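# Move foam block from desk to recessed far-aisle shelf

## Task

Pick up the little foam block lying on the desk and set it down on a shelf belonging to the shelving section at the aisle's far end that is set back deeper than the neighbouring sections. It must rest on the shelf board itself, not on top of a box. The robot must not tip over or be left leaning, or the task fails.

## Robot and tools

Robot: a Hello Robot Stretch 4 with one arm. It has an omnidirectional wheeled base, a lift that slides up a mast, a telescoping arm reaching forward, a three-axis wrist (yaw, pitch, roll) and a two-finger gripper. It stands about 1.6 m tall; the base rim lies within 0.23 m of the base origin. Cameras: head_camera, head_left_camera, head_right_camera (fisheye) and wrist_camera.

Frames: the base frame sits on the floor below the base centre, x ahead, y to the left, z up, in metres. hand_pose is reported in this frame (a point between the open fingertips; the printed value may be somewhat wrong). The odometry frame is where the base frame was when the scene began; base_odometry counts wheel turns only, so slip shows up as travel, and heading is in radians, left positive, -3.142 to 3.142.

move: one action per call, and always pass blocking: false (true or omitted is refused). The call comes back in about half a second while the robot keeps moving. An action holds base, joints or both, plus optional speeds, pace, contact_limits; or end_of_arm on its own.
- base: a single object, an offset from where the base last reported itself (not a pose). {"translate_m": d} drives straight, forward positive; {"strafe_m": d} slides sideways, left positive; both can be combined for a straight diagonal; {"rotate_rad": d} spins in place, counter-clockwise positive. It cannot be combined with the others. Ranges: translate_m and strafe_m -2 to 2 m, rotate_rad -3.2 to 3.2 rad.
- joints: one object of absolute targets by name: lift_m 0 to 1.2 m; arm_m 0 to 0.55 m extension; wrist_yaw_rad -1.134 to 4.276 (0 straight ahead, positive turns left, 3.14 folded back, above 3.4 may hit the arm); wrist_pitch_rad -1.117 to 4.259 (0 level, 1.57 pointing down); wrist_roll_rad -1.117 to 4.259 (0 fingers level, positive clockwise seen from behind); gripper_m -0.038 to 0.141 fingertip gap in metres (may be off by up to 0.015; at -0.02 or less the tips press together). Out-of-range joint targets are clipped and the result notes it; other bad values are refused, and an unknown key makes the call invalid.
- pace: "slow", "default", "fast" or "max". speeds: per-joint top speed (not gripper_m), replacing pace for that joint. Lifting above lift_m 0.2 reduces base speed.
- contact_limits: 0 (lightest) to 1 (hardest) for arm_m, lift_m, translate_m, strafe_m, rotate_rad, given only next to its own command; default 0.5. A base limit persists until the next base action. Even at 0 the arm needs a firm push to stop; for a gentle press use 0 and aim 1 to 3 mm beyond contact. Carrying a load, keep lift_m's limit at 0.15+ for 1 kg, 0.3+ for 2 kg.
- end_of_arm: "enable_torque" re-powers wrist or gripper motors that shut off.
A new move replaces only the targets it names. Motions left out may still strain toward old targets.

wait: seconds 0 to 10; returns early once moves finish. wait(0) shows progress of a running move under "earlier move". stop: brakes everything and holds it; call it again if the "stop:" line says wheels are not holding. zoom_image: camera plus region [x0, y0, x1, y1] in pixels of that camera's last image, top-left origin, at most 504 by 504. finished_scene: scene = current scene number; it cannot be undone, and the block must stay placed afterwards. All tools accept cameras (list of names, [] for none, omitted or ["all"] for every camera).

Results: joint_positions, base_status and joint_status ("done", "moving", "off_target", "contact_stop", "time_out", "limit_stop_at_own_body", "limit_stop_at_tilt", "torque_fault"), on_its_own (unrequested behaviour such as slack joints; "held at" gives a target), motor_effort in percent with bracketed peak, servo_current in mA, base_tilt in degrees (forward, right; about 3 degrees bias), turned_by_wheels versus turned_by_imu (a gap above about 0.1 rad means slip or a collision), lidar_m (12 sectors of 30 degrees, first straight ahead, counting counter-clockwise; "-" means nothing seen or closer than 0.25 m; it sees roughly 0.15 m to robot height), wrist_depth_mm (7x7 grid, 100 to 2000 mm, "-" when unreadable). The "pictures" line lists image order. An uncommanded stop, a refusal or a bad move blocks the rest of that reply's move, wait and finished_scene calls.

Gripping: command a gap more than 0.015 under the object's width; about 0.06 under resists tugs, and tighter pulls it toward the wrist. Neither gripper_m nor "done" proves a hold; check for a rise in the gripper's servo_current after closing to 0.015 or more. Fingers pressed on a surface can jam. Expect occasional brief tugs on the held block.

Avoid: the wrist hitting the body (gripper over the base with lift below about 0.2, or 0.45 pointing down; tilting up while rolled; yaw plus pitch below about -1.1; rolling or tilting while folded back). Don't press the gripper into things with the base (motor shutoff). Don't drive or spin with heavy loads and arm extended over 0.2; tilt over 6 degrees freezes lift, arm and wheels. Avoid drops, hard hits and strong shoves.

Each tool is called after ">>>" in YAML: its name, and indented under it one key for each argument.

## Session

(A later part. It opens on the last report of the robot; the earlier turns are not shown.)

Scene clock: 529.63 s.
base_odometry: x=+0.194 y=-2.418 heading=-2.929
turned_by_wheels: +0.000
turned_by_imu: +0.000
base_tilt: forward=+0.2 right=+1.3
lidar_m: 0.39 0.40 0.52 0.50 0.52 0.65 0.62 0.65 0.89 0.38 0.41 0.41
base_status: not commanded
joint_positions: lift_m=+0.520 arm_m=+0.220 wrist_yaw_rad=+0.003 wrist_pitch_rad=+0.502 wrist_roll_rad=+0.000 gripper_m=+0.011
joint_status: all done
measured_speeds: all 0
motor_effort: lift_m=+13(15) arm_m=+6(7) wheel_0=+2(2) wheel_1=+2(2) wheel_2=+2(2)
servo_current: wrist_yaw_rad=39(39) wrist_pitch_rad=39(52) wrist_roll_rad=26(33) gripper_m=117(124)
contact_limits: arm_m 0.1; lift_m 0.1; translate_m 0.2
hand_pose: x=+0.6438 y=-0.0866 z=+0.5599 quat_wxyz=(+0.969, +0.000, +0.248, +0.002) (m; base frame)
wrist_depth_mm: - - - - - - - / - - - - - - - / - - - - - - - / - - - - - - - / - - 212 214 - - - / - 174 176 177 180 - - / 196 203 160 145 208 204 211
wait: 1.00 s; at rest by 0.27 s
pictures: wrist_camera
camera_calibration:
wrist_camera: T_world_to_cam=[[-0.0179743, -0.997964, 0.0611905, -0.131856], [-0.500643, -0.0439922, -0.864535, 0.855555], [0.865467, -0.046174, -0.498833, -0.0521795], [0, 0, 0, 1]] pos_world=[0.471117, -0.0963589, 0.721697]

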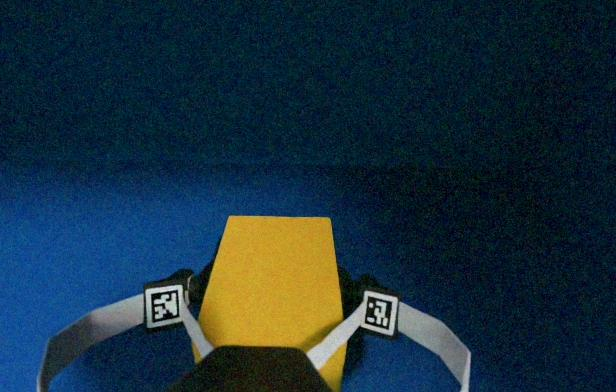

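>>> move:
  joints: {"lift_m": 0.522, "gripper_m": 0.06}
  pace: "slow"
  blocking: false
  cameras: []

>>> wait:
  seconds: 4
  cameras: ["wrist_camera"]

Scene clock: 534.83 s.
move: moving
base_odometry: x=+0.194 y=-2.418 heading=-2.929
turned_by_wheels: +0.000
turned_by_imu: -0.001
base_tilt: forward=+0.2 right=+1.4
lidar_m: 0.38 0.42 0.53 0.50 0.53 0.66 0.62 0.65 0.91 0.38 0.41 0.43
base_status: not commanded
joint_positions: lift_m=+0.522 arm_m=+0.220 wrist_yaw_rad=+0.003 wrist_pitch_rad=+0.502 wrist_roll_rad=+0.000 gripper_m=+0.021
joint_status: lift_m moving; gripper_m moving
measured_speeds: all 0
motor_effort: lift_m=+24(24) arm_m=+6(6) wheel_0=+2(2) wheel_1=+2(2) wheel_2=+1(2)
servo_current: wrist_yaw_rad=39(39) wrist_pitch_rad=39(46) wrist_roll_rad=33(33) gripper_m=52(124)
contact_limits: arm_m 0.1; translate_m 0.2
hand_pose: x=+0.6438 y=-0.0866 z=+0.5611 quat_wxyz=(+0.969, +0.000, +0.248, +0.002) (m; base frame)
wrist_depth_mm: - - - - - - - / - - - - - - - / - - - - - - - / - - - - - - - / - - 214 216 - - - / - 174 183 179 182 - - / 202 204 162 136 211 206 213
pictures: none
No camera images: "cameras" was empty.

Scene clock: 536.43 s.
earlier move: done
base_odometry: x=+0.194 y=-2.418 heading=-2.929
turned_by_wheels: +0.000
turned_by_imu: +0.000
base_tilt: forward=+0.2 right=+1.3
lidar_m: 0.38 0.39 0.53 0.47 0.52 0.66 0.61 0.65 0.90 0.39 0.40 0.40
base_status: not commanded
joint_positions: lift_m=+0.522 arm_m=+0.220 wrist_yaw_rad=+0.003 wrist_pitch_rad=+0.500 wrist_roll_rad=+0.000 gripper_m=+0.060
joint_status: all done
measured_speeds: all 0
motor_effort: lift_m=+22(24) arm_m=+6(7) wheel_0=+2(2) wheel_1=+2(2) wheel_2=+1(2)
servo_current: wrist_yaw_rad=39(46) wrist_pitch_rad=52(59) wrist_roll_rad=33(39) gripper_m=46(124)
contact_limits: arm_m 0.1; translate_m 0.2
hand_pose: x=+0.6440 y=-0.0867 z=+0.5617 quat_wxyz=(+0.969, +0.000, +0.247, +0.001) (m; base frame)
wrist_depth_mm: - - - - - - - / - - - - - - - / - - - - - - - / - - - - - - - / - - 212 223 - - - / - 176 188 190 190 - - / 206 203 179 - 208 210 -
wait: 1.60 of 4 s (the move ended)
pictures: wrist_camera
camera_calibration:
wrist_camera: T_world_to_cam=[[-0.01843, -0.997959, 0.0611469, -0.131726], [-0.49888, -0.0438215, -0.865562, 0.856703], [0.866475, -0.0464573, -0.497054, -0.0531741], [0, 0, 0, 1]] pos_world=[0.471038, -0.0963856, 0.723154]

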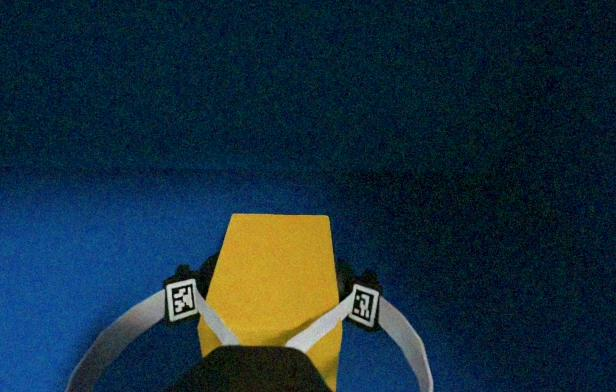

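>>> move:
  joints: {"gripper_m": 0.12}
  pace: "slow"
  blocking: false
  cameras: []

>>> wait:
  seconds: 4
  cameras: ["wrist_camera", "head_camera"]

Scene clock: 541.47 s.
move: moving
base_odometry: x=+0.194 y=-2.418 heading=-2.929
turned_by_wheels: +0.000
turned_by_imu: -0.001
base_tilt: forward=+0.4 right=+1.4
lidar_m: 0.38 0.42 0.53 0.49 0.51 0.66 0.62 0.65 0.91 0.39 0.40 0.42
base_status: not commanded
joint_positions: lift_m=+0.522 arm_m=+0.220 wrist_yaw_rad=+0.003 wrist_pitch_rad=+0.500 wrist_roll_rad=+0.000 gripper_m=+0.070
joint_status: gripper_m moving
measured_speeds: translate_m=+0.000 strafe_m=+0.000 rotate_rad=+0.000 lift_m=+0.000 arm_m=+0.000 wrist_yaw_rad=-0.001 wrist_pitch_rad=+0.000 wrist_roll_rad=+0.000
motor_effort: lift_m=+22(22) arm_m=+6(6) wheel_0=+2(2) wheel_1=+2(2) wheel_2=+1(2)
servo_current: wrist_yaw_rad=33(46) wrist_pitch_rad=33(46) wrist_roll_rad=26(33) gripper_m=7(85)
contact_limits: arm_m 0.1; translate_m 0.2
hand_pose: x=+0.6440 y=-0.0867 z=+0.5617 quat_wxyz=(+0.969, +0.000, +0.247, +0.001) (m; base frame)
wrist_depth_mm: - - - - - - - / - - - - - - - / - - - - - - - / - - - - - - - / - - 213 223 - - - / - 175 189 190 191 - - / 206 202 180 109 208 208 -
pictures: none
No camera images: "cameras" was empty.

Scene clock: 543.73 s.
earlier move: done
base_odometry: x=+0.194 y=-2.418 heading=-2.929
turned_by_wheels: +0.000
turned_by_imu: +0.000
base_tilt: forward=+0.2 right=+1.3
lidar_m: 0.38 0.41 0.52 0.49 0.53 0.66 0.61 0.65 0.90 0.38 0.40 0.41
base_status: not commanded
joint_positions: lift_m=+0.522 arm_m=+0.220 wrist_yaw_rad=+0.003 wrist_pitch_rad=+0.500 wrist_roll_rad=+0.000 gripper_m=+0.120
joint_status: all done
measured_speeds: all 0
motor_effort: lift_m=+22(22) arm_m=+6(7) wheel_0=+2(2) wheel_1=+2(3) wheel_2=+1(2)
servo_current: wrist_yaw_rad=39(52) wrist_pitch_rad=33(59) wrist_roll_rad=26(33) gripper_m=46(85)
contact_limits: arm_m 0.1; translate_m 0.2
hand_pose: x=+0.6440 y=-0.0867 z=+0.5617 quat_wxyz=(+0.969, +0.000, +0.247, +0.001) (m; base frame)
wrist_depth_mm: - - - - - - - / - - - - - - - / - - - - - - - / - - - - - - - / - - 216 220 - - - / - 187 183 180 193 - - / 208 200 180 151 207 208 -
wait: 2.27 of 4 s (the move ended)
pictures: head_camera, wrist_camera
camera_calibration:
wrist_camera: T_world_to_cam=[[-0.0185677, -0.997956, 0.0611469, -0.131673], [-0.498886, -0.0437527, -0.865562, 0.856713], [0.866469, -0.0465769, -0.497054, -0.0531687], [0, 0, 0, 1]] pos_world=[0.471026, -0.0963967, 0.723162]

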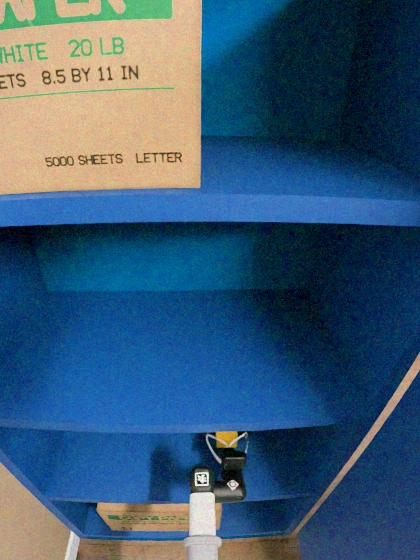

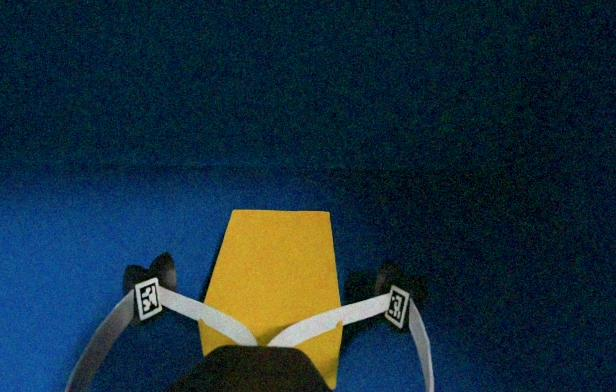

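>>> move:
  joints: {"arm_m": 0.14}
  pace: "slow"
  blocking: false
  cameras: []

>>> wait:
  seconds: 3
  cameras: ["wrist_camera"]

Scene clock: 548.80 s.
move: moving
base_odometry: x=+0.194 y=-2.418 heading=-2.929
turned_by_wheels: +0.000
turned_by_imu: -0.001
base_tilt: forward=+0.4 right=+1.5
lidar_m: 0.38 0.42 0.53 0.50 0.54 0.66 0.62 0.66 0.89 0.37 0.40 0.41
base_status: not commanded
joint_positions: lift_m=+0.522 arm_m=+0.207 wrist_yaw_rad=+0.003 wrist_pitch_rad=+0.500 wrist_roll_rad=+0.000 gripper_m=+0.120
joint_status: arm_m moving
measured_speeds: translate_m=+0.000 strafe_m=+0.000 rotate_rad=+0.000 lift_m=+0.000 arm_m=-0.050 wrist_yaw_rad=+0.000 wrist_pitch_rad=+0.000 wrist_roll_rad=+0.000
motor_effort: lift_m=+22(22) arm_m=-4(8) wheel_0=+2(2) wheel_1=+2(2) wheel_2=+2(2)
servo_current: wrist_yaw_rad=39(39) wrist_pitch_rad=33(52) wrist_roll_rad=26(33) gripper_m=46(46)
contact_limits: translate_m 0.2
hand_pose: x=+0.6314 y=-0.0867 z=+0.5617 quat_wxyz=(+0.969, +0.000, +0.247, +0.001) (m; base frame)
wrist_depth_mm: - - - - - - - / - - - - - - - / - - - - - - - / - - - 232 - - - / - - 204 206 - - - / - 186 178 179 193 - - / 208 200 202 151 211 212 -
pictures: none
No camera images: "cameras" was empty.

Scene clock: 550.37 s.
earlier move: done
base_odometry: x=+0.194 y=-2.418 heading=-2.929
turned_by_wheels: +0.000
turned_by_imu: +0.000
base_tilt: forward=+0.4 right=+1.6
lidar_m: 0.38 0.40 0.54 0.49 0.54 0.64 0.61 0.66 0.90 0.38 0.41 0.40
base_status: not commanded
joint_positions: lift_m=+0.522 arm_m=+0.140 wrist_yaw_rad=+0.003 wrist_pitch_rad=+0.500 wrist_roll_rad=+0.000 gripper_m=+0.120
joint_status: all done
measured_speeds: all 0
motor_effort: lift_m=+22(22) arm_m=-7(10) wheel_0=+2(2) wheel_1=+2(3) wheel_2=+1(2)
servo_current: wrist_yaw_rad=33(46) wrist_pitch_rad=39(52) wrist_roll_rad=26(39) gripper_m=39(59)
contact_limits: translate_m 0.2
hand_pose: x=+0.5645 y=-0.0867 z=+0.5617 quat_wxyz=(+0.969, +0.000, +0.247, +0.001) (m; base frame)
wrist_depth_mm: - - - - - - - / - - - - - - - / - - - - - - - / - - 265 266 - - - / - - 250 246 - - - / - 186 - 178 193 - - / 205 203 211 - 203 210 209
wait: 1.57 of 3 s (the move ended)
pictures: wrist_camera
camera_calibration:
wrist_camera: T_world_to_cam=[[-0.0185681, -0.997956, 0.0611468, -0.133149], [-0.498886, -0.0437524, -0.865563, 0.81704], [0.866469, -0.0465771, -0.497054, 0.0157359], [0, 0, 0, 1]] pos_world=[0.391503, -0.0963967, 0.723162]

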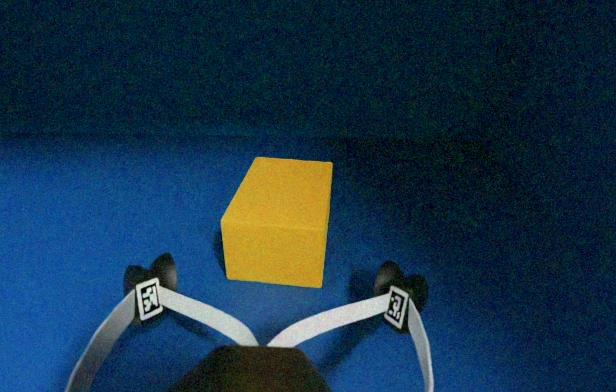

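>>> finished_scene:
  scene: 2

The scene is finished: the task was done.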